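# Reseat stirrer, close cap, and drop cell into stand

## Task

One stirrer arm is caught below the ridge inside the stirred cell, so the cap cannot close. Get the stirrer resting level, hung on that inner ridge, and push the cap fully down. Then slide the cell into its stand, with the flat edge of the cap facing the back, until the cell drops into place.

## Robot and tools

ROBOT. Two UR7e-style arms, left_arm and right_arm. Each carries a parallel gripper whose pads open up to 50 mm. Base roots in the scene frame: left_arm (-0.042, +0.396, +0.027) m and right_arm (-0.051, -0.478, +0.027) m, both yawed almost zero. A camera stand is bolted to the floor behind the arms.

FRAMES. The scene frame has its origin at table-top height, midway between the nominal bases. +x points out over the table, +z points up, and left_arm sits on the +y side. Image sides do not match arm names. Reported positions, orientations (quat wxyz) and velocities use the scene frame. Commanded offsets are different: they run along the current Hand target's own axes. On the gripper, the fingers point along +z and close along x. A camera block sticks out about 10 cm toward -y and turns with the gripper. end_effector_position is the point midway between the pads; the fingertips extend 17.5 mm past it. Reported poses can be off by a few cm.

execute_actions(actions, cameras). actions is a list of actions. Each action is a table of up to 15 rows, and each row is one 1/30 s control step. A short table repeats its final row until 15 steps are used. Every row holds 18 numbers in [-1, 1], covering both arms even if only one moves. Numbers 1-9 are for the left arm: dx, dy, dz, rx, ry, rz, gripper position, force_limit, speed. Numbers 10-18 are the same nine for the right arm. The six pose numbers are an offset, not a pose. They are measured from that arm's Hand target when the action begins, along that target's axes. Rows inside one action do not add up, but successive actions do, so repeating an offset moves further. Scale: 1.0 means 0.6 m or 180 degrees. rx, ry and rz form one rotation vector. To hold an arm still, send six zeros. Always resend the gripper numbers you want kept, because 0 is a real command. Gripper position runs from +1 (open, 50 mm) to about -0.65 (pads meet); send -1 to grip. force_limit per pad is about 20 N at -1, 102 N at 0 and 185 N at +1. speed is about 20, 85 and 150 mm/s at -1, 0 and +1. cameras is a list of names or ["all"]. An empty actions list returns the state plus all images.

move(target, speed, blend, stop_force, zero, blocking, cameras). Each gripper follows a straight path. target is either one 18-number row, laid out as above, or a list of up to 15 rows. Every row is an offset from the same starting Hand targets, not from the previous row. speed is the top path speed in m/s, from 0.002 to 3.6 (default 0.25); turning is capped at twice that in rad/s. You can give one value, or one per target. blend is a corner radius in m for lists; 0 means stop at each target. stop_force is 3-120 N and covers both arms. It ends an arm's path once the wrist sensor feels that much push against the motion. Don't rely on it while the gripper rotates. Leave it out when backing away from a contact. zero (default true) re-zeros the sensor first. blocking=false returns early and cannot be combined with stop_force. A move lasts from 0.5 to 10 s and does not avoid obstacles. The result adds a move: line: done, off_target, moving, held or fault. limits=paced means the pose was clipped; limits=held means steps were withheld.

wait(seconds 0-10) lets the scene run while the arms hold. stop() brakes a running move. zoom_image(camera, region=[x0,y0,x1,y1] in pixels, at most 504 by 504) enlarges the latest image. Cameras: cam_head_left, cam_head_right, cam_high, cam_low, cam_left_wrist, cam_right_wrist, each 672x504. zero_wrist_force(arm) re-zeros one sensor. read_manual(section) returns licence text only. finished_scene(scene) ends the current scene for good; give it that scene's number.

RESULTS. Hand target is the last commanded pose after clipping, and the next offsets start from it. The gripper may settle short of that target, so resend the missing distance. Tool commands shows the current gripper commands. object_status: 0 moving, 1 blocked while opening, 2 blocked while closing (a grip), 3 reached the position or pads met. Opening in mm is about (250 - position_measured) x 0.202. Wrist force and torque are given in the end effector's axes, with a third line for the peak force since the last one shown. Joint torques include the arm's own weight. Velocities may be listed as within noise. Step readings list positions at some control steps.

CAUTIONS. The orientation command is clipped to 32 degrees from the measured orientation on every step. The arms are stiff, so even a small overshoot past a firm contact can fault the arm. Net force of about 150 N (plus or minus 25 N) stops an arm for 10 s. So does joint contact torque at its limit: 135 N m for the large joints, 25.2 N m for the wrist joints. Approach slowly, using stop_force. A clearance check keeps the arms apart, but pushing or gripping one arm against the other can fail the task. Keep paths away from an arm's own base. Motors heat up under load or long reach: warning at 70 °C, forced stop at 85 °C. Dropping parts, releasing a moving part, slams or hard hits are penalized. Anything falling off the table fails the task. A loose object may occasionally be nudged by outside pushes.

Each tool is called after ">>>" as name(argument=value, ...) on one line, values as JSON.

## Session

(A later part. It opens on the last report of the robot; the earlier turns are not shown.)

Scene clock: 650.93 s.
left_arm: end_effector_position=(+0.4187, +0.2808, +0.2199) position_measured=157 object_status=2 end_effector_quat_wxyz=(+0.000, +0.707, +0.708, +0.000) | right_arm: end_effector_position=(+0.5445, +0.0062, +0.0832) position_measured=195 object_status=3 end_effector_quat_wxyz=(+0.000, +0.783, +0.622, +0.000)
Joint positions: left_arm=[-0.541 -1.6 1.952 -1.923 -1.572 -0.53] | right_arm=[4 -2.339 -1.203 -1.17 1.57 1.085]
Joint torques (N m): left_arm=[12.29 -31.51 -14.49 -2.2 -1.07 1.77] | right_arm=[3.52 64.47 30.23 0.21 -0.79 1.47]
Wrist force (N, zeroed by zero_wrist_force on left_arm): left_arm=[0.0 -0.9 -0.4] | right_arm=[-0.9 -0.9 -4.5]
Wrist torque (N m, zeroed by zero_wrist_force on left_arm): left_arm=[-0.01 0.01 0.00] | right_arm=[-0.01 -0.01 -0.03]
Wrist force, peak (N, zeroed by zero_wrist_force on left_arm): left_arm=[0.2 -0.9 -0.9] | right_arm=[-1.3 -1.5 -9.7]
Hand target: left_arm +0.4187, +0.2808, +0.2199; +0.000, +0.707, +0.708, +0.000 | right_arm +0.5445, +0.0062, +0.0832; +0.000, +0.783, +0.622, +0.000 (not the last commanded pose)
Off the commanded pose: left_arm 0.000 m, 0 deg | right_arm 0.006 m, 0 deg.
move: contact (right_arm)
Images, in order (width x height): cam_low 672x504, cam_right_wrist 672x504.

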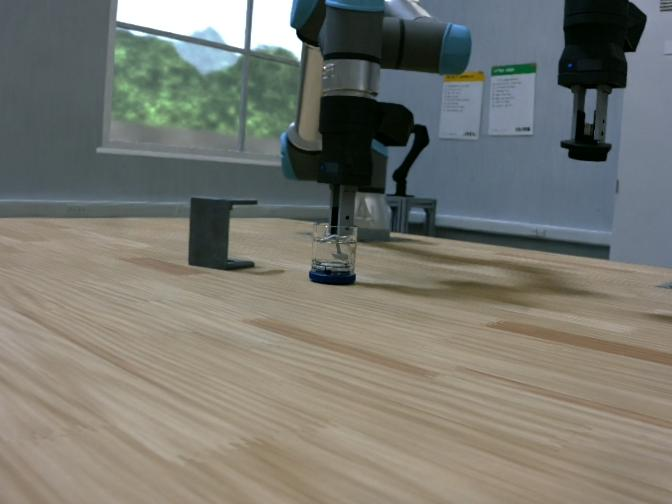

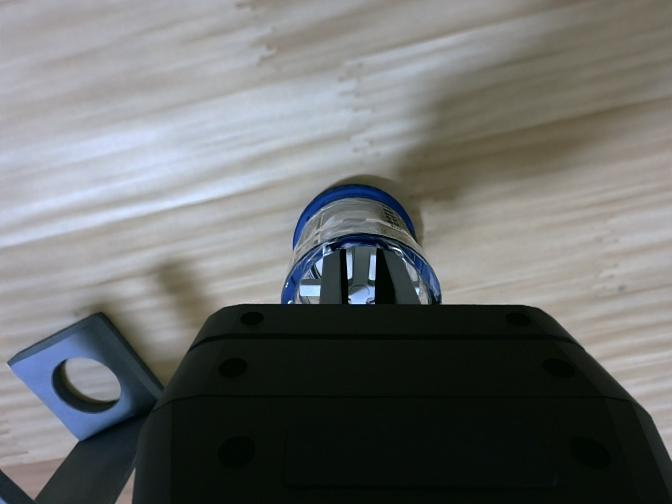

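>>> move(target=[[0,0,0,0,0,0,-1,-0.8,-1,0,0,-0.008,0,0,0,-0.37,1,0],[0,0,0,0,0,0,-1,-0.8,-1,0,0.003,-0.008,0,0,0,-0.37,1,0]], speed=0.02)

>>> move(target=[0,0,0,0,0,0,-1,-0.8,-1,0,0,0.019,0,0,0,-0.37,1,0], speed=0.006, stop_force=3, cameras=["cam_right_wrist","cam_low"])

>>> zoom_image(camera="cam_right_wrist", region=[260, 160, 440, 310])

>>> zoom_image(camera="cam_low", region=[290, 180, 380, 300])

Scene clock: 689.20 s.
left_arm: end_effector_position=(+0.4187, +0.2808, +0.2199) position_measured=157 object_status=2 end_effector_quat_wxyz=(+0.000, +0.707, +0.708, +0.000) | right_arm: end_effector_position=(+0.5461, +0.0059, +0.0881) position_measured=208 object_status=3 end_effector_quat_wxyz=(+0.000, +0.783, +0.622, +0.000)
Joint positions: left_arm=[-0.541 -1.6 1.952 -1.923 -1.572 -0.53] | right_arm=[3.998 -2.336 -1.194 -1.182 1.57 1.083]
Joint torques (N m): left_arm=[12.01 -31.45 -14.63 -2.38 -1.11 1.78] | right_arm=[-5.89 47.66 32.1 0.06 -1.1 -1.17]
Wrist force (N, zeroed by zero_wrist_force on left_arm): left_arm=[0.5 -1.0 -0.8] | right_arm=[-0.4 0.2 1.1]
Wrist torque (N m, zeroed by zero_wrist_force on left_arm): left_arm=[-0.04 -0.05 0.00] | right_arm=[0.04 -0.08 0.00]
Wrist force, peak (N, zeroed by zero_wrist_force on left_arm): left_arm=[0.4 -1.1 -0.9] | right_arm=[-1.1 -1.3 -4.4]
Hand target: left_arm +0.4187, +0.2808, +0.2199; +0.000, +0.707, +0.708, +0.000 | right_arm +0.5462, +0.0058, +0.0880; +0.000, +0.783, +0.622, +0.000
Off the commanded pose: left_arm 0.000 m, 0 deg | right_arm 0.000 m, 0 deg.
move: done

Scene clock: 691.37 s.
left_arm: end_effector_position=(+0.4187, +0.2808, +0.2199) position_measured=157 object_status=2 end_effector_quat_wxyz=(+0.000, +0.707, +0.708, +0.000) | right_arm: end_effector_position=(+0.5462, +0.0058, +0.0832) position_measured=208 object_status=3 end_effector_quat_wxyz=(+0.000, +0.783, +0.622, +0.000)
Joint positions: left_arm=[-0.541 -1.6 1.952 -1.923 -1.572 -0.53] | right_arm=[3.998 -2.341 -1.199 -1.172 1.57 1.083]
Joint torques (N m): left_arm=[12 -31.58 -14.83 -2.44 -1.05 1.73] | right_arm=[-6.76 64.99 30.77 0.39 -1.02 -1.21]
Wrist force (N, zeroed by zero_wrist_force on left_arm): left_arm=[0.4 -0.7 -0.6] | right_arm=[-1.0 -0.6 -3.7]
Wrist torque (N m, zeroed by zero_wrist_force on left_arm): left_arm=[0.01 -0.04 0.00] | right_arm=[0.05 0.03 0.00]
Wrist force, peak (N, zeroed by zero_wrist_force on left_arm): left_arm=[0.5 -0.9 -0.8] | right_arm=[-0.7 -2.3 -10.4]
Hand target: left_arm +0.4187, +0.2808, +0.2199; +0.000, +0.707, +0.708, +0.000 | right_arm +0.5462, +0.0058, +0.0833; +0.000, +0.783, +0.622, +0.000 (not the last commanded pose)
Off the commanded pose: left_arm 0.000 m, 0 deg | right_arm 0.007 m, 0 deg.
move: contact (right_arm)
Images, in order (width x height): cam_low 672x504, cam_right_wrist 672x504.

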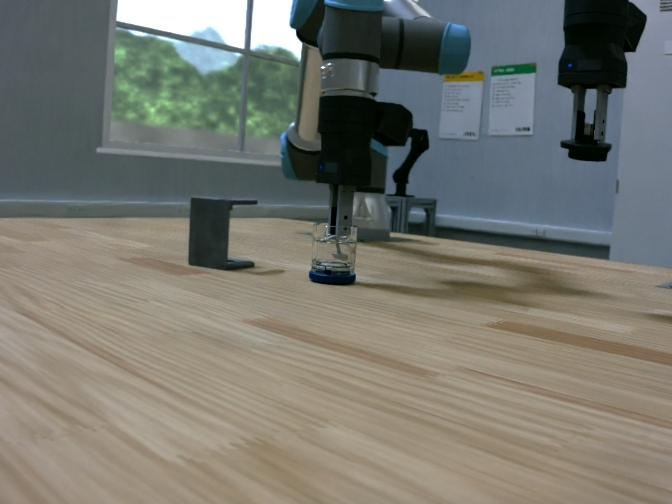

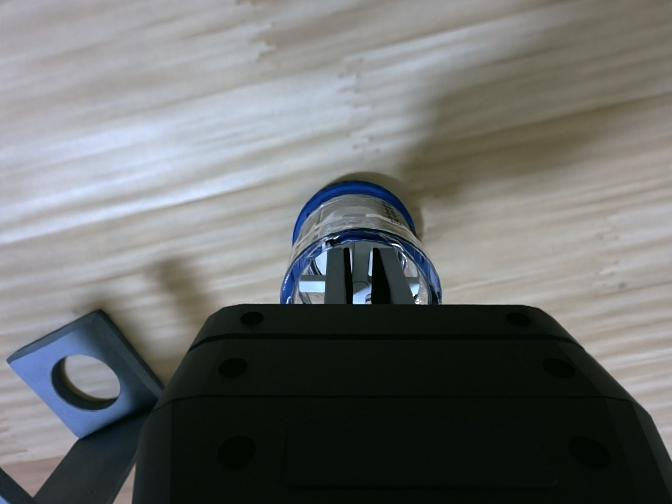

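Scaled by 2.800 from the camera's 672x504 image, which has a finer 960x720 frame.

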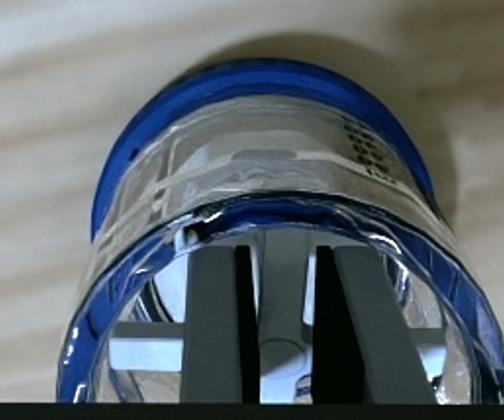

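Scaled by 4.200 from the camera's 672x504 image, which has a finer 960x720 frame.

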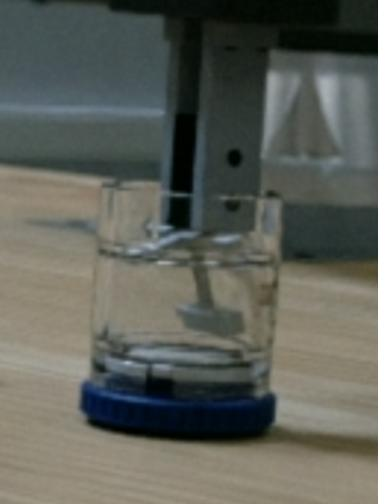

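>>> move(target=[0,0,0,0,0,0,-1,-0.8,-1,0,0,-0.001,0,0,0,-0.37,1,0], speed=0.02)

>>> move(target=[0,0,0,0,0,0,-1,-0.8,-1,0,0,0,0,0,0,-1,-0.9,-1], speed=0.02, cameras=["cam_right_wrist","cam_low"])

>>> zoom_image(camera="cam_right_wrist", region=[260, 160, 440, 310])

>>> zoom_image(camera="cam_low", region=[290, 180, 380, 300])

Scene clock: 706.90 s.
left_arm: end_effector_position=(+0.4187, +0.2808, +0.2199) position_measured=157 object_status=2 end_effector_quat_wxyz=(+0.000, +0.707, +0.708, +0.000) | right_arm: end_effector_position=(+0.5462, +0.0058, +0.0838) position_measured=208 object_status=3 end_effector_quat_wxyz=(+0.000, +0.783, +0.622, +0.000)
Joint positions: left_arm=[-0.541 -1.6 1.952 -1.923 -1.572 -0.53] | right_arm=[3.998 -2.341 -1.198 -1.173 1.57 1.083]
Joint torques (N m): left_arm=[11.72 -31.03 -15.48 -2.63 -1.01 1.77] | right_arm=[-5.3 67.41 32.45 0.13 -0.93 -1.08]
Wrist force (N, zeroed by zero_wrist_force on left_arm): left_arm=[0.1 -0.8 -0.8] | right_arm=[-0.9 0.3 0.9]
Wrist torque (N m, zeroed by zero_wrist_force on left_arm): left_arm=[0.00 0.00 0.00] | right_arm=[0.06 0.01 0.00]
Wrist force, peak (N, zeroed by zero_wrist_force on left_arm): left_arm=[0.5 -1.1 -0.7] | right_arm=[-0.7 -0.9 -4.0]
Hand target: left_arm +0.4187, +0.2808, +0.2199; +0.000, +0.707, +0.708, +0.000 | right_arm +0.5462, +0.0058, +0.0839; +0.000, +0.783, +0.622, +0.000
Off the commanded pose: left_arm 0.000 m, 0 deg | right_arm 0.000 m, 0 deg.
move: done

Scene clock: 707.40 s.
left_arm: end_effector_position=(+0.4187, +0.2808, +0.2199) position_measured=157 object_status=2 end_effector_quat_wxyz=(+0.000, +0.707, +0.708, +0.000) | right_arm: end_effector_position=(+0.5462, +0.0058, +0.0839) position_measured=224 object_status=2 end_effector_quat_wxyz=(+0.000, +0.783, +0.622, +0.000)
Joint positions: left_arm=[-0.541 -1.6 1.952 -1.923 -1.572 -0.53] | right_arm=[3.998 -2.341 -1.198 -1.174 1.57 1.083]
Joint torques (N m): left_arm=[11.95 -31.61 -14.69 -2.59 -0.97 1.79] | right_arm=[-6.28 66.59 31.93 0.1 -0.86 -0.72]
Wrist force (N, zeroed by zero_wrist_force on left_arm): left_arm=[0.2 -0.6 -0.7] | right_arm=[-0.6 0.1 1.1]
Wrist torque (N m, zeroed by zero_wrist_force on left_arm): left_arm=[0.02 0.00 -0.01] | right_arm=[0.03 -0.05 0.00]
Wrist force, peak (N, zeroed by zero_wrist_force on left_arm): left_arm=[0.3 -1.0 -0.8] | right_arm=[-0.5 0.3 1.2]
Hand target: left_arm +0.4187, +0.2808, +0.2199; +0.000, +0.707, +0.708, +0.000 | right_arm +0.5462, +0.0058, +0.0839; +0.000, +0.783, +0.622, +0.000
Off the commanded pose: left_arm 0.000 m, 0 deg | right_arm 0.000 m, 0 deg.
move: done
Images, in order (width x height): cam_low 672x504, cam_right_wrist 672x504.

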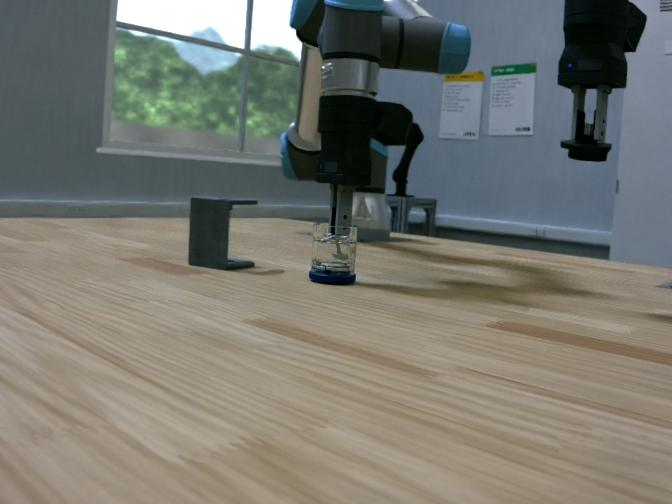

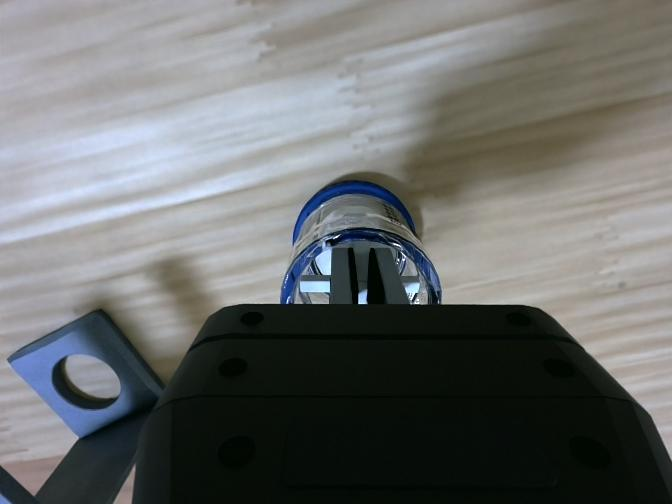

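Scaled by 2.800 from the camera's 672x504 image, which has a finer 960x720 frame.

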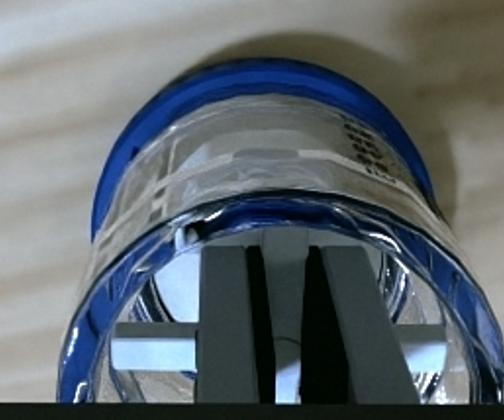

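Scaled by 4.200 from the camera's 672x504 image, which has a finer 960x720 frame.

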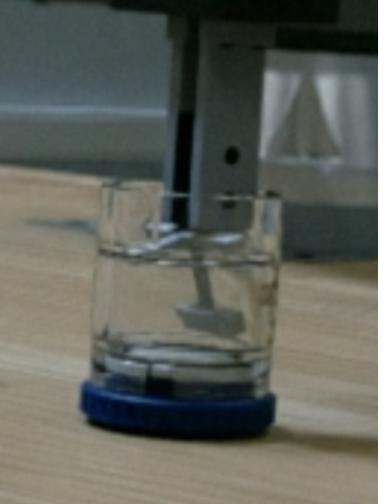

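>>> zero_wrist_force(arm="right_arm")

>>> move(target=[0,0,0,0,0,0,-1,-0.8,-1,0,-0.0037,-0.0015,0,0,0,-1,-0.9,-1], speed=0.01, stop_force=4, cameras=["cam_right_wrist","cam_low"])

>>> zoom_image(camera="cam_right_wrist", region=[260, 160, 440, 310])

>>> zoom_image(camera="cam_low", region=[290, 180, 380, 300])

Wrist force sensor zeroed.

Scene clock: 733.30 s.
left_arm: end_effector_position=(+0.4187, +0.2808, +0.2199) position_measured=157 object_status=2 end_effector_quat_wxyz=(+0.000, +0.707, +0.708, +0.000) | right_arm: end_effector_position=(+0.5441, +0.0063, +0.0848) position_measured=224 object_status=2 end_effector_quat_wxyz=(+0.000, +0.783, +0.622, +0.000)
Joint positions: left_arm=[-0.541 -1.6 1.952 -1.923 -1.572 -0.53] | right_arm=[4.001 -2.336 -1.203 -1.173 1.57 1.085]
Joint torques (N m): left_arm=[11.83 -30.52 -15.14 -2.8 -0.98 1.71] | right_arm=[8.98 68.08 15.52 5.74 -0.77 1.38]
Wrist force (N, zeroed by zero_wrist_force): left_arm=[0.1 -0.7 -0.6] | right_arm=[0.0 0.6 0.4]
Wrist torque (N m, zeroed by zero_wrist_force): left_arm=[0.00 -0.01 0.00] | right_arm=[0.06 0.00 -0.14]
Wrist force, peak (N, zeroed by zero_wrist_force): left_arm=[0.2 -1.2 -0.5] | right_arm=[0.1 0.9 0.6]
Hand target: left_arm +0.4187, +0.2808, +0.2199; +0.000, +0.707, +0.708, +0.000 | right_arm +0.5441, +0.0063, +0.0848; +0.000, +0.783, +0.622, +0.000
Off the commanded pose: left_arm 0.000 m, 0 deg | right_arm 0.000 m, 0 deg.
move: done
Images, in order (width x height): cam_low 672x504, cam_right_wrist 672x504.

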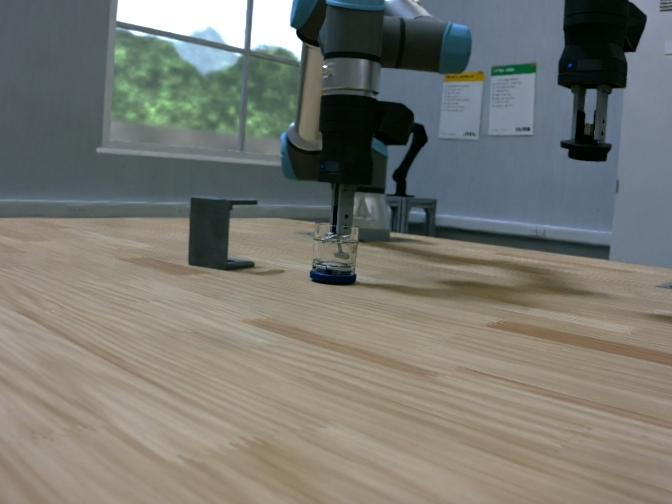

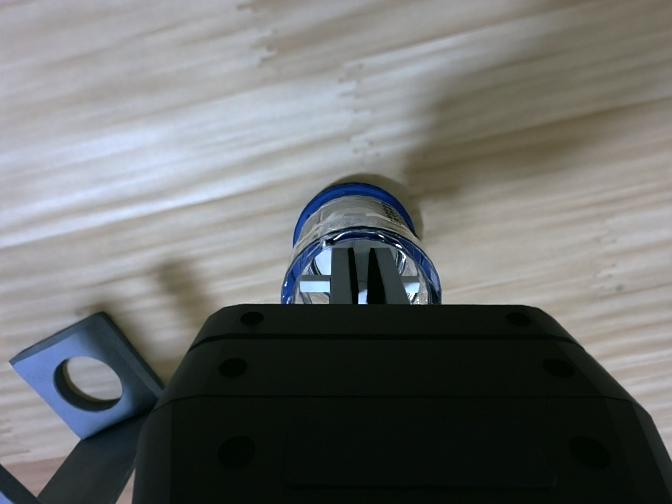

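Scaled by 2.800 from the camera's 672x504 image, which has a finer 960x720 frame.

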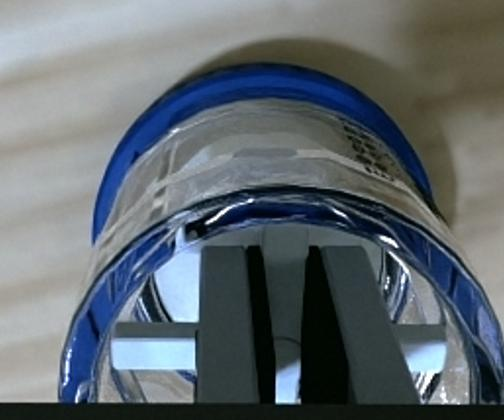

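Scaled by 4.200 from the camera's 672x504 image, which has a finer 960x720 frame.

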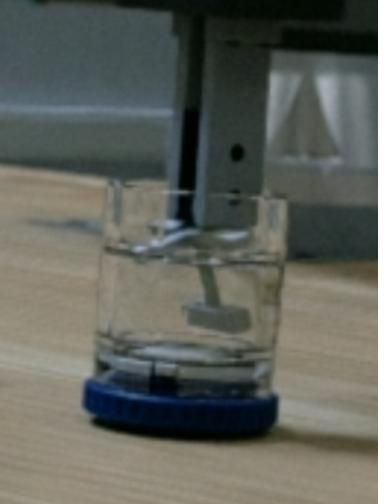

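>>> move(target=[[0,0,0,0,0,0,-1,-0.8,-1,0,0.0042,-0.0012,0.0444,0,0,-1,-0.9,-1],[0,0,0,0,0,0,-1,-0.8,-1,0,0.0042,-0.0152,0.0444,0,0,-1,-0.9,-1]], speed=0.02, stop_force=5, cameras=["cam_right_wrist","cam_low"])

>>> zoom_image(camera="cam_right_wrist", region=[260, 160, 440, 310])

>>> zoom_image(camera="cam_low", region=[290, 180, 380, 300])

Scene clock: 749.80 s.
left_arm: end_effector_position=(+0.4187, +0.2808, +0.2199) position_measured=157 object_status=2 end_effector_quat_wxyz=(+0.000, +0.707, +0.708, +0.000) | right_arm: end_effector_position=(+0.5465, +0.0058, +0.0939) position_measured=224 object_status=2 end_effector_quat_wxyz=(-0.054, +0.781, +0.621, -0.043)
Joint positions: left_arm=[-0.541 -1.6 1.952 -1.923 -1.572 -0.53] | right_arm=[3.957 -2.384 -1.079 -1.32 1.69 1.037]
Joint torques (N m): left_arm=[11.49 -30.95 -15.45 -3.1 -0.86 1.76] | right_arm=[-6.39 70.79 33.64 -0.17 2.88 -1.35]
Wrist force (N, zeroed by zero_wrist_force): left_arm=[0.2 -0.8 -0.6] | right_arm=[-0.1 0.3 -0.5]
Wrist torque (N m, zeroed by zero_wrist_force): left_arm=[-0.01 -0.01 0.00] | right_arm=[0.02 0.02 -0.01]
Wrist force, peak (N, zeroed by zero_wrist_force): left_arm=[0.3 -1.1 -0.9] | right_arm=[0.2 1.0 -0.9]
Hand target: left_arm +0.4187, +0.2808, +0.2199; +0.000, +0.707, +0.708, +0.000 | right_arm +0.5465, +0.0058, +0.0939; -0.054, +0.781, +0.621, -0.043
Off the commanded pose: left_arm 0.000 m, 0 deg | right_arm 0.000 m, 0 deg.
move: done
Images, in order (width x height): cam_low 672x504, cam_right_wrist 672x504.

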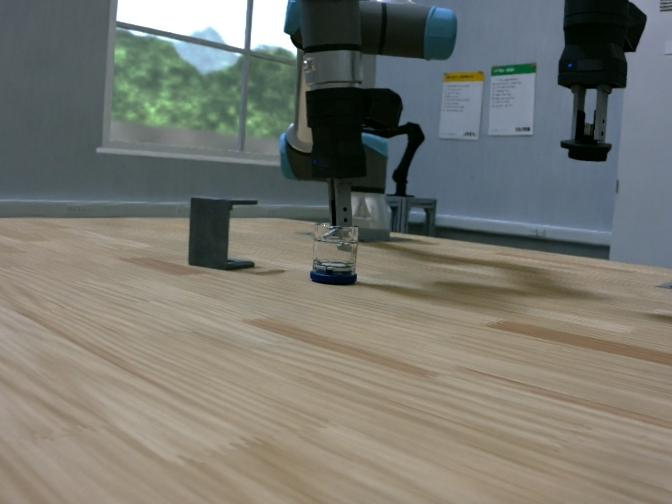

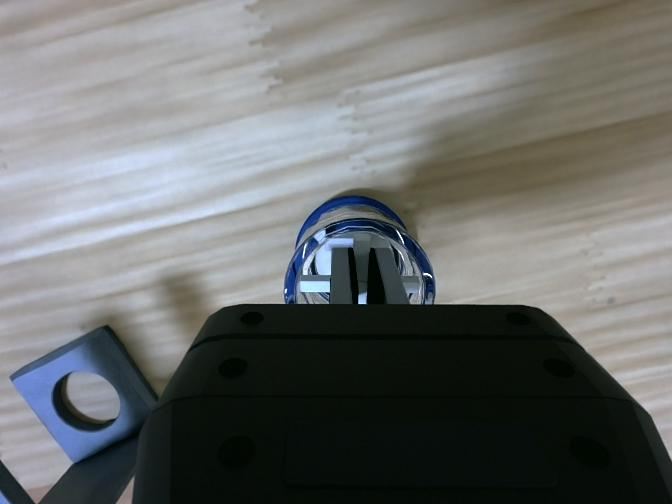

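Scaled by 2.800 from the camera's 672x504 image, which has a finer 960x720 frame.

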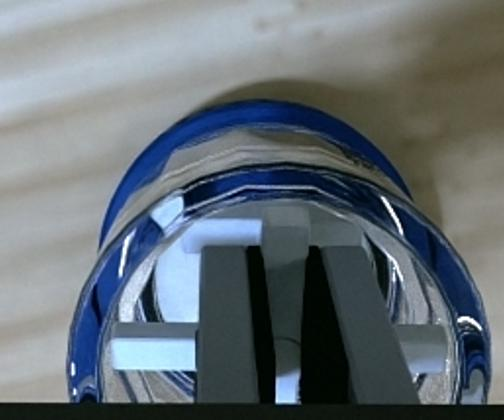

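Scaled by 4.200 from the camera's 672x504 image, which has a finer 960x720 frame.

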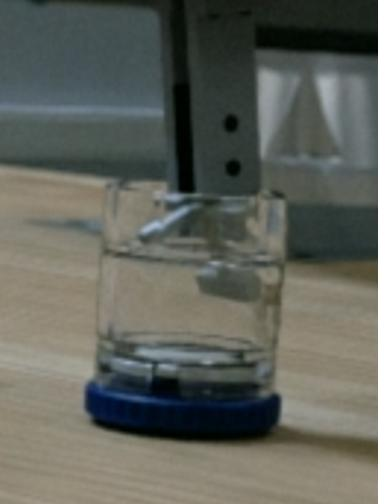

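>>> move(target=[[0,0,0,0,0,0,-1,-0.8,-1,0,-0.001,-0.0067,0,0,0,-1,-0.9,-1],[0,0,0,0,0,0,-1,-0.8,-1,0,-0.0119,0.0002,-0.1333,0,0,-1,-0.9,-1]], speed=0.06, stop_force=8, cameras=["cam_right_wrist","cam_low","cam_high"])

>>> zoom_image(camera="cam_right_wrist", region=[260, 160, 440, 310])

>>> zoom_image(camera="cam_low", region=[290, 180, 380, 300])

Scene clock: 776.13 s.
left_arm: end_effector_position=(+0.4187, +0.2808, +0.2199) position_measured=157 object_status=2 end_effector_quat_wxyz=(+0.000, +0.707, +0.708, +0.000) | right_arm: end_effector_position=(+0.5396, +0.0074, +0.0947) position_measured=224 object_status=2 end_effector_quat_wxyz=(+0.109, +0.775, +0.616, +0.087)
Joint positions: left_arm=[-0.541 -1.6 1.952 -1.923 -1.572 -0.53] | right_arm=[4.095 -2.251 -1.388 -0.964 1.312 1.165]
Joint torques (N m): left_arm=[10.83 -30.25 -16.13 -3.41 -0.74 1.71] | right_arm=[8.74 63.77 13.87 6.11 -3.05 1.49]
Wrist force (N, zeroed by zero_wrist_force): left_arm=[0.3 -0.6 -0.7] | right_arm=[-0.4 0.2 0.3]
Wrist torque (N m, zeroed by zero_wrist_force): left_arm=[0.01 -0.02 0.00] | right_arm=[0.08 0.08 -0.15]
Wrist force, peak (N, zeroed by zero_wrist_force): left_arm=[0.4 -1.1 -0.8] | right_arm=[0.1 0.4 -1.2]
Hand target: left_arm +0.4187, +0.2808, +0.2199; +0.000, +0.707, +0.708, +0.000 | right_arm +0.5396, +0.0074, +0.0947; +0.109, +0.775, +0.616, +0.087
Off the commanded pose: left_arm 0.000 m, 0 deg | right_arm 0.000 m, 0 deg.
move: done
Images, in order (width x height): cam_high 672x504, cam_low 672x504, cam_right_wrist 672x504.

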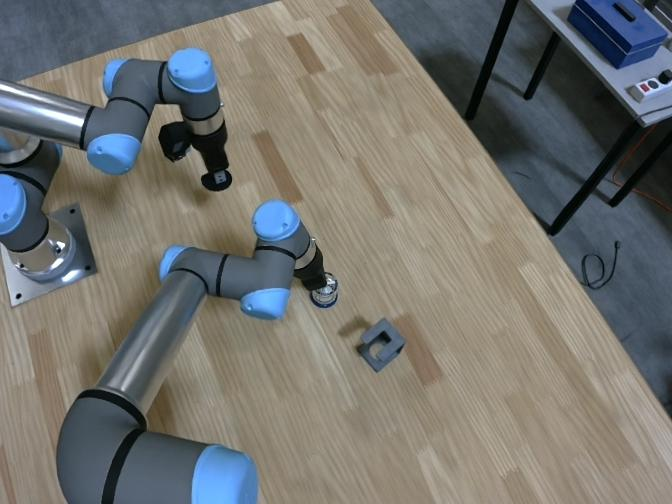

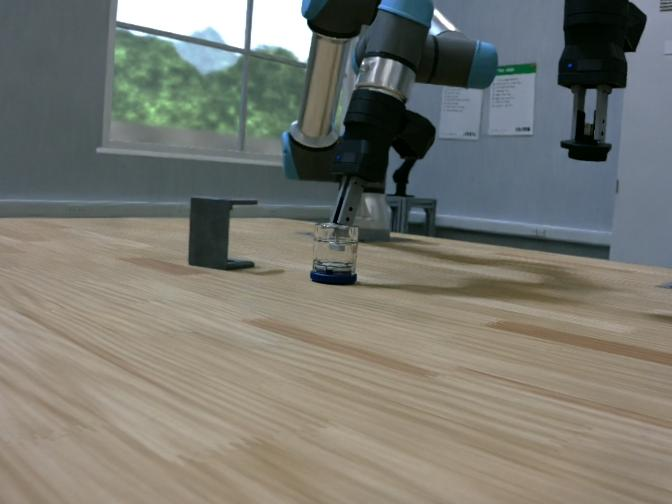

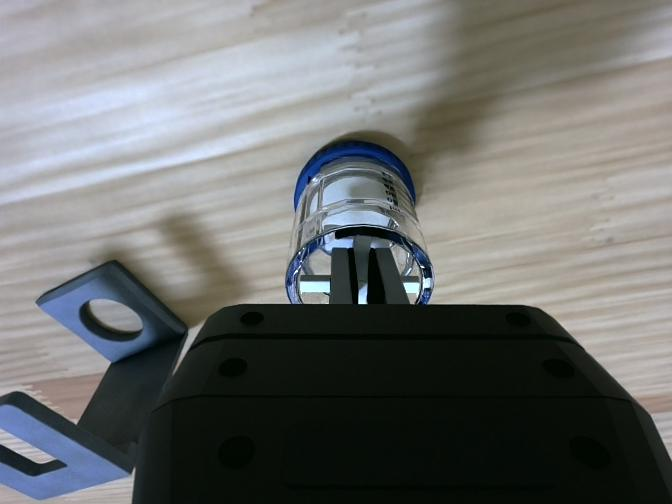

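Scaled by 2.800 from the camera's 672x504 image, which has a finer 960x720 frame.

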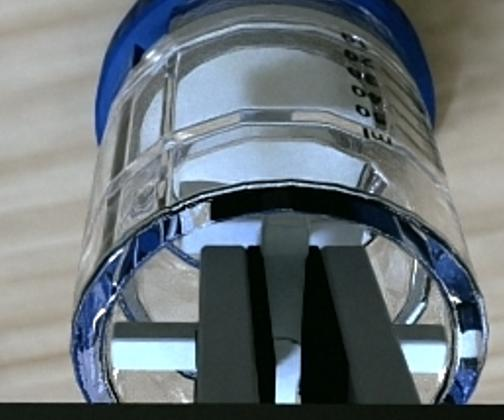

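Scaled by 4.200 from the camera's 672x504 image, which has a finer 960x720 frame.

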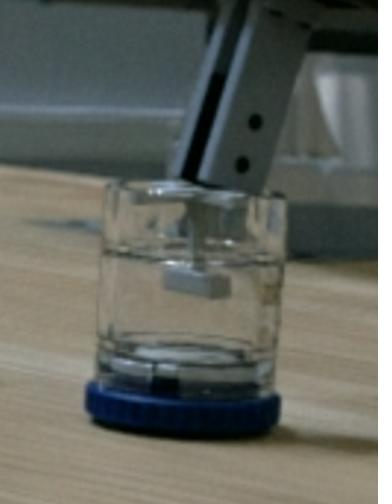

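>>> move(target=[[0,0,0,0,0,0,-1,-0.8,-1,0,0.0052,0.0002,0.0222,0,0,-1,-0.9,-1],[0,0,0,0,0,0,-1,-0.8,-1,0,0.002,0.0115,0.0222,0,0,-1,-0.9,-1]], speed=0.03, stop_force=4, cameras=["cam_right_wrist","cam_low","cam_high"])

>>> zoom_image(camera="cam_right_wrist", region=[260, 160, 440, 310])

>>> zoom_image(camera="cam_low", region=[300, 205, 370, 295])

Scene clock: 821.53 s.
left_arm: end_effector_position=(+0.4187, +0.2808, +0.2199) position_measured=157 object_status=2 end_effector_quat_wxyz=(+0.000, +0.707, +0.708, +0.000) | right_arm: end_effector_position=(+0.5426, +0.0067, +0.0884) position_measured=224 object_status=2 end_effector_quat_wxyz=(+0.082, +0.778, +0.619, +0.065)
Joint positions: left_arm=[-0.541 -1.6 1.952 -1.923 -1.572 -0.53] | right_arm=[4.068 -2.274 -1.345 -1.007 1.379 1.145]
Joint torques (N m): left_arm=[10.68 -30.27 -15.11 -3.66 -0.7 1.72] | right_arm=[-6.61 44.14 12.79 6.19 1.96 -1.29]
Wrist force (N, zeroed by zero_wrist_force): left_arm=[0.1 -0.6 -0.7] | right_arm=[-0.2 -0.6 0.0]
Wrist torque (N m, zeroed by zero_wrist_force): left_arm=[0.02 0.00 0.00] | right_arm=[0.02 0.04 -0.03]
Wrist force, peak (N, zeroed by zero_wrist_force): left_arm=[0.4 -1.0 -1.0] | right_arm=[-0.6 -1.2 0.2]
Hand target: left_arm +0.4187, +0.2808, +0.2199; +0.000, +0.707, +0.708, +0.000 | right_arm +0.5426, +0.0067, +0.0884; +0.082, +0.778, +0.619, +0.065
Off the commanded pose: left_arm 0.000 m, 0 deg | right_arm 0.000 m, 0 deg.
move: done
Images, in order (width x height): cam_high 672x504, cam_low 672x504, cam_right_wrist 672x504.

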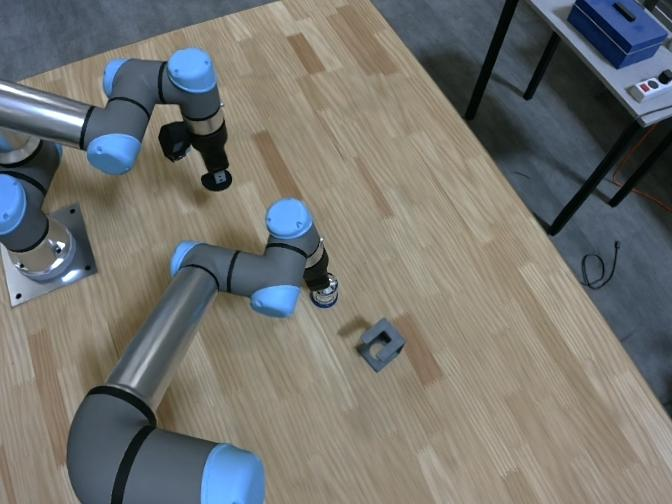

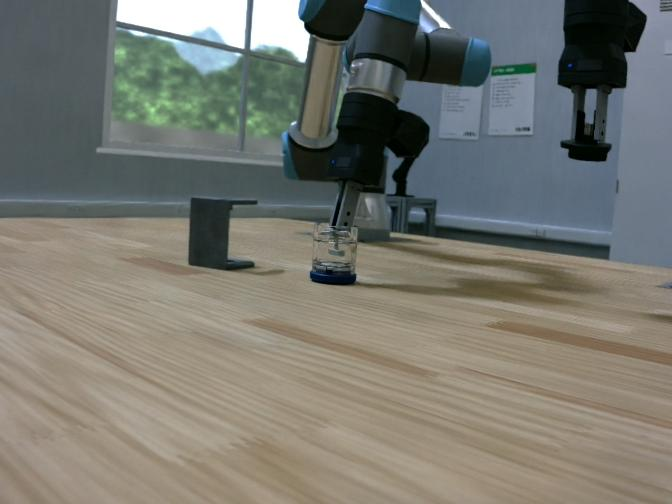

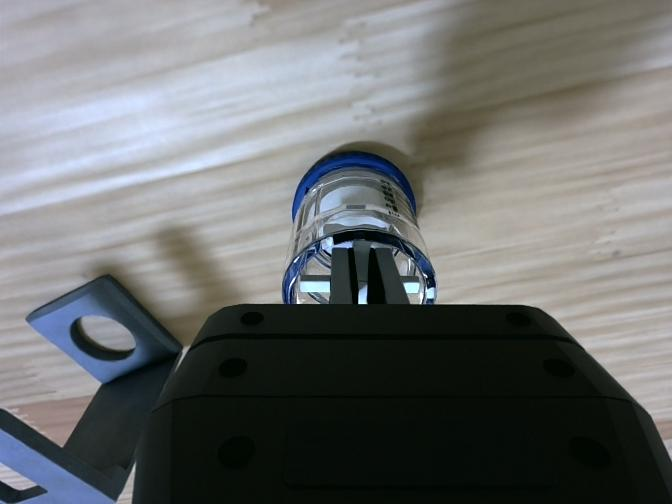

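Scaled by 2.800 from the camera's 672x504 image, which has a finer 960x720 frame.

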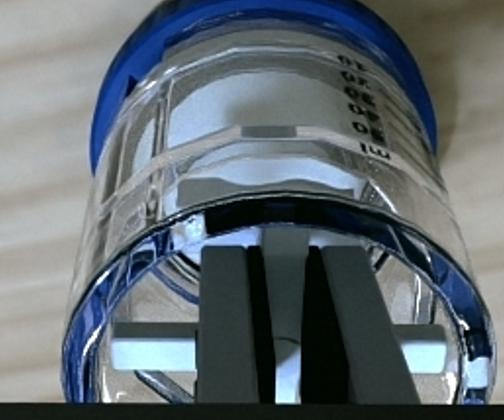

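Scaled by 5.600 from the camera's 672x504 image, which has a finer 960x720 frame.

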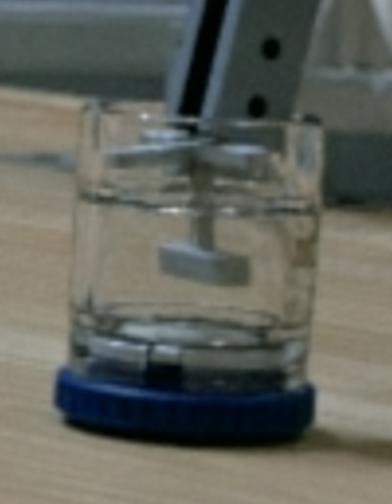

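>>> move(target=[0,0,0,0,0,0,-1,-0.8,-1,0,-0.0028,0.013,0,0,0,-1,-0.9,-1], speed=0.006, stop_force=2.5, cameras=["cam_right_wrist","cam_low","cam_high"])

>>> zoom_image(camera="cam_right_wrist", region=[260, 160, 440, 310])

>>> zoom_image(camera="cam_low", region=[300, 205, 370, 295])

stop_force must be a number from 3 to 120 (N); nothing of the call was run

Scaled by 2.800 from the camera's 672x504 image, which has a finer 960x720 frame.

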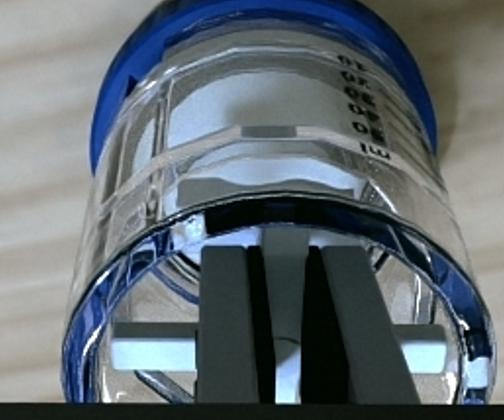

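Scaled by 5.600 from the camera's 672x504 image, which has a finer 960x720 frame.

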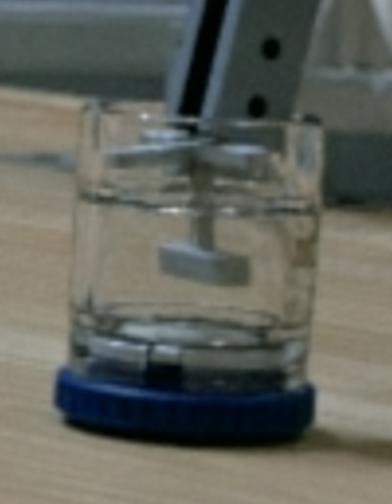

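>>> move(target=[0,0,0,0,0,0,-1,-0.8,-1,0,-0.0028,0.013,0,0,0,-1,-0.9,-1], speed=0.006, stop_force=3, cameras=["cam_right_wrist","cam_low","cam_high"])

>>> zoom_image(camera="cam_right_wrist", region=[260, 160, 440, 310])

>>> zoom_image(camera="cam_low", region=[300, 205, 370, 295])

Scene clock: 838.87 s.
left_arm: end_effector_position=(+0.4187, +0.2808, +0.2199) position_measured=157 object_status=2 end_effector_quat_wxyz=(+0.000, +0.707, +0.708, +0.000) | right_arm: end_effector_position=(+0.5426, +0.0067, +0.0822) position_measured=224 object_status=2 end_effector_quat_wxyz=(+0.082, +0.778, +0.619, +0.065)
Joint positions: left_arm=[-0.541 -1.6 1.952 -1.923 -1.572 -0.53] | right_arm=[4.068 -2.281 -1.35 -0.995 1.379 1.145]
Joint torques (N m): left_arm=[10.93 -30.16 -16.03 -3.91 -0.66 1.7] | right_arm=[-3.59 62.86 29.83 0.35 1.59 -0.17]
Wrist force (N, zeroed by zero_wrist_force): left_arm=[0.1 -1.0 -0.7] | right_arm=[-0.2 0.2 -2.8]
Wrist torque (N m, zeroed by zero_wrist_force): left_arm=[-0.04 0.01 0.00] | right_arm=[-0.11 0.06 -0.02]
Wrist force, peak (N, zeroed by zero_wrist_force): left_arm=[0.4 -1.1 -0.8] | right_arm=[-0.1 1.3 -5.4]
Hand target: left_arm +0.4187, +0.2808, +0.2199; +0.000, +0.707, +0.708, +0.000 | right_arm +0.5426, +0.0067, +0.0823; +0.082, +0.778, +0.619, +0.065 (not the last commanded pose)
Off the commanded pose: left_arm 0.000 m, 0 deg | right_arm 0.002 m, 0 deg.
move: contact (right_arm)
Images, in order (width x height): cam_high 672x504, cam_low 672x504, cam_right_wrist 672x504.

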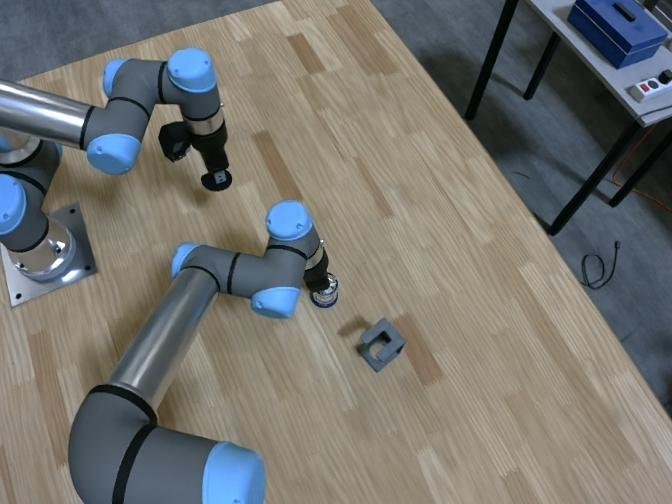

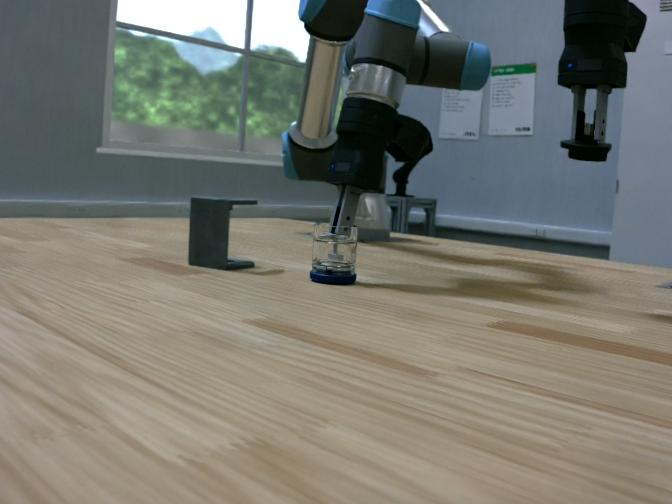

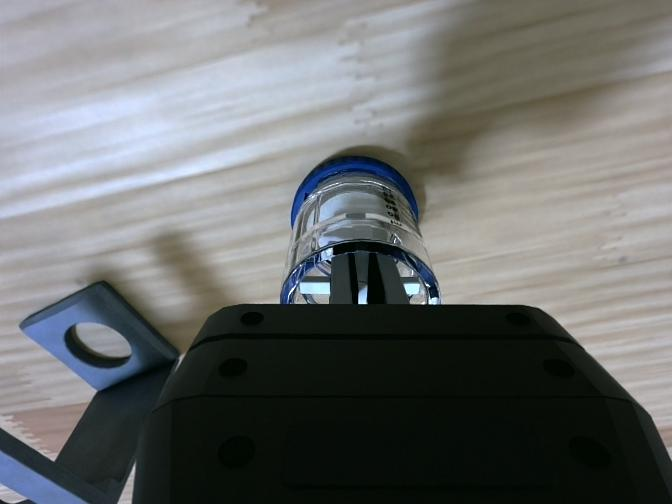

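Scaled by 2.800 from the camera's 672x504 image, which has a finer 960x720 frame.

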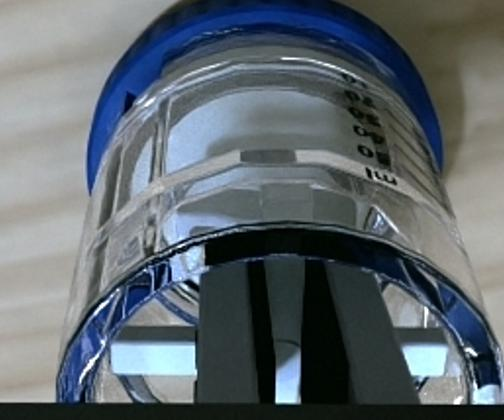

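Scaled by 5.600 from the camera's 672x504 image, which has a finer 960x720 frame.

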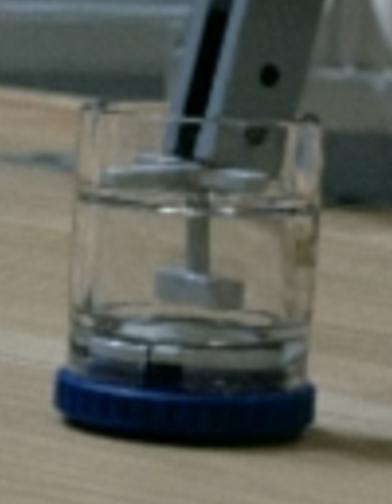

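>>> move(target=[0,0,0,0,0,0,-1,-0.8,-1,0,0,0,0,0,0,-0.4,-0.9,-1], cameras=["cam_right_wrist","cam_low"])

>>> zoom_image(camera="cam_right_wrist", region=[260, 160, 440, 310])

>>> zoom_image(camera="cam_low", region=[300, 205, 370, 295])

Scene clock: 848.70 s.
left_arm: end_effector_position=(+0.4187, +0.2808, +0.2199) position_measured=157 object_status=2 end_effector_quat_wxyz=(+0.000, +0.707, +0.708, +0.000) | right_arm: end_effector_position=(+0.5426, +0.0067, +0.0823) position_measured=212 object_status=3 end_effector_quat_wxyz=(+0.082, +0.778, +0.619, +0.065)
Joint positions: left_arm=[-0.541 -1.6 1.952 -1.923 -1.572 -0.53] | right_arm=[4.068 -2.281 -1.35 -0.995 1.379 1.145]
Joint torques (N m): left_arm=[10.42 -30.34 -15.87 -4.02 -0.57 1.72] | right_arm=[-3.45 62.09 29.87 2.76 1.61 -0.15]
Wrist force (N, zeroed by zero_wrist_force): left_arm=[0.2 -0.8 -0.7] | right_arm=[-0.3 -0.5 0.0]
Wrist torque (N m, zeroed by zero_wrist_force): left_arm=[-0.01 -0.01 0.00] | right_arm=[-0.02 0.07 -0.02]
Wrist force, peak (N, zeroed by zero_wrist_force): left_arm=[0.3 -1.1 -0.7] | right_arm=[-0.2 0.3 -3.8]
Hand target: left_arm +0.4187, +0.2808, +0.2199; +0.000, +0.707, +0.708, +0.000 | right_arm +0.5426, +0.0067, +0.0823; +0.082, +0.778, +0.619, +0.065
Off the commanded pose: left_arm 0.000 m, 0 deg | right_arm 0.000 m, 0 deg.
move: done
Images, in order (width x height): cam_low 672x504, cam_right_wrist 672x504.

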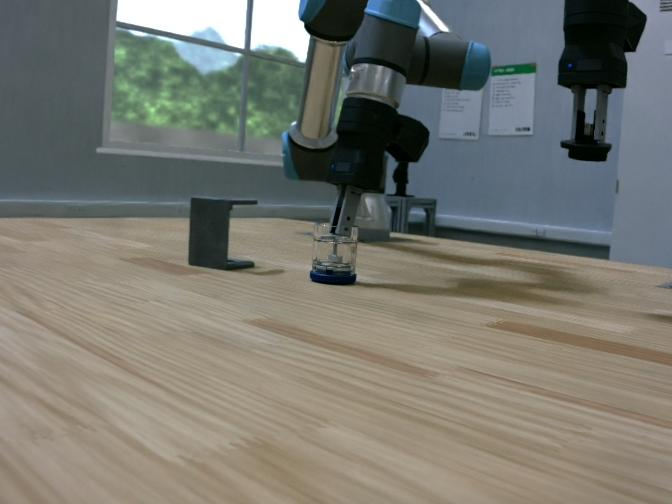

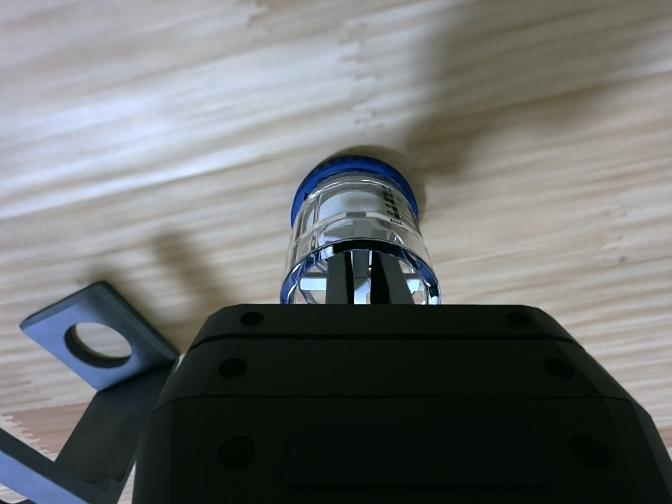

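Scaled by 2.800 from the camera's 672x504 image, which has a finer 960x720 frame.

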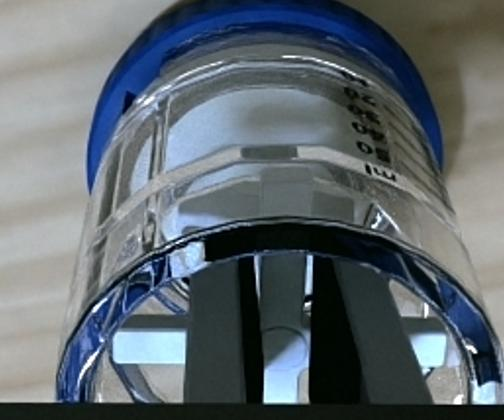

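Scaled by 5.600 from the camera's 672x504 image, which has a finer 960x720 frame.

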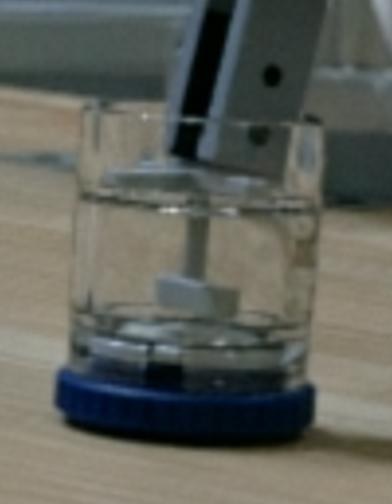

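>>> move(target=[[0,0,0,0,0,0,-1,-0.8,-1,0,0,-0.05,0,0,0,-0.4,-0.9,-1],[0,0,0,0,0,0,-1,-0.8,-1,0,0,-0.12,0.0667,0,0,-0.4,-0.9,-1]], speed=0.06, cameras=["cam_right_wrist","cam_low"])

>>> zoom_image(camera="cam_right_wrist", region=[260, 160, 440, 310])

>>> zoom_image(camera="cam_low", region=[300, 205, 370, 295])

Scene clock: 860.53 s.
left_arm: end_effector_position=(+0.4187, +0.2808, +0.2199) position_measured=157 object_status=2 end_effector_quat_wxyz=(+0.000, +0.707, +0.708, +0.000) | right_arm: end_effector_position=(+0.5280, +0.0101, +0.1526) position_measured=212 object_status=3 end_effector_quat_wxyz=(+0.000, +0.783, +0.622, +0.000)
Joint positions: left_arm=[-0.541 -1.6 1.952 -1.923 -1.572 -0.53] | right_arm=[4.021 -2.255 -1.163 -1.294 1.57 1.105]
Joint torques (N m): left_arm=[10.4 -29.82 -16.17 -3.89 -0.58 1.69] | right_arm=[-6.85 44.97 33.14 0.35 2.51 -1.23]
Wrist force (N, zeroed by zero_wrist_force): left_arm=[0.1 -0.8 -0.6] | right_arm=[-0.1 0.2 -0.2]
Wrist torque (N m, zeroed by zero_wrist_force): left_arm=[0.00 0.01 0.00] | right_arm=[0.02 0.03 0.00]
Wrist force, peak (N, zeroed by zero_wrist_force): left_arm=[0.2 -1.1 -1.0] | right_arm=[-0.3 -0.8 0.7]
Hand target: left_arm +0.4187, +0.2808, +0.2199; +0.000, +0.707, +0.708, +0.000 | right_arm +0.5279, +0.0101, +0.1527; +0.000, +0.783, +0.622, +0.000
Off the commanded pose: left_arm 0.000 m, 0 deg | right_arm 0.000 m, 0 deg.
move: done
Images, in order (width x height): cam_low 672x504, cam_right_wrist 672x504.

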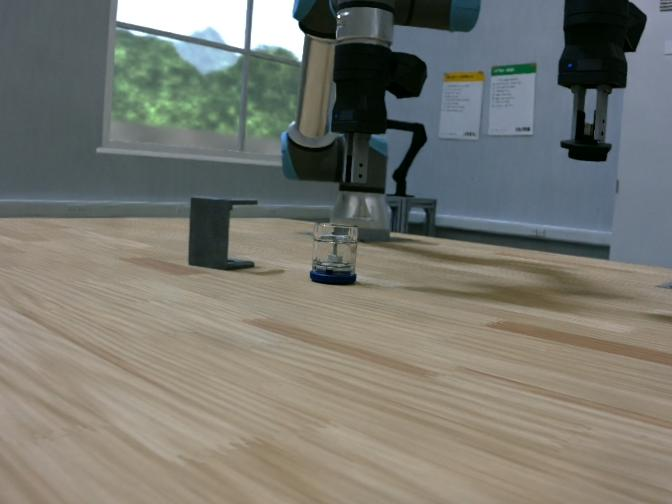

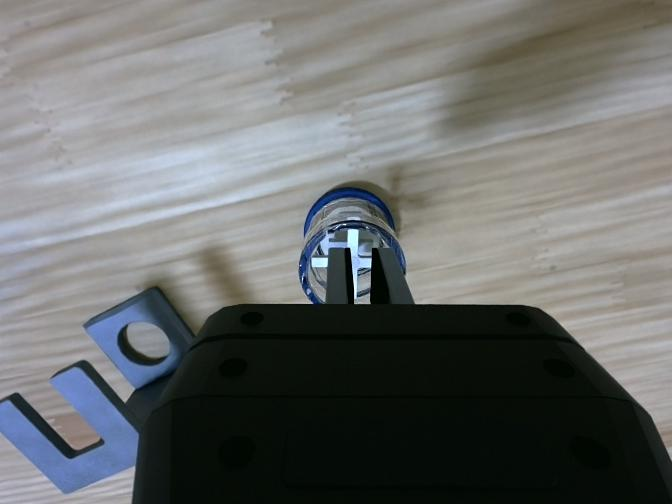

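Scaled by 2.800 from the camera's 672x504 image, which has a finer 960x720 frame.

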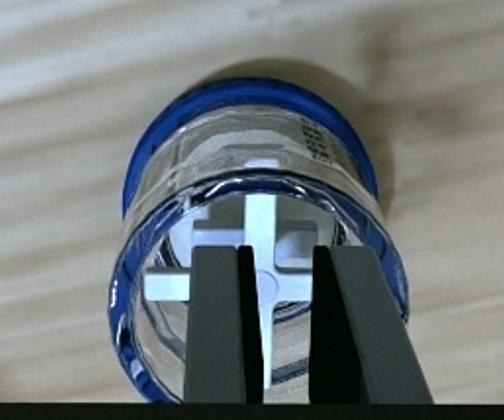

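Scaled by 5.600 from the camera's 672x504 image, which has a finer 960x720 frame.

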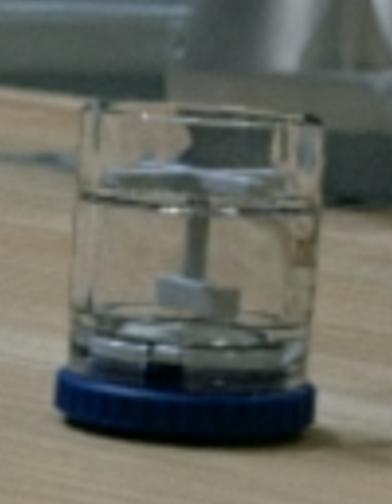

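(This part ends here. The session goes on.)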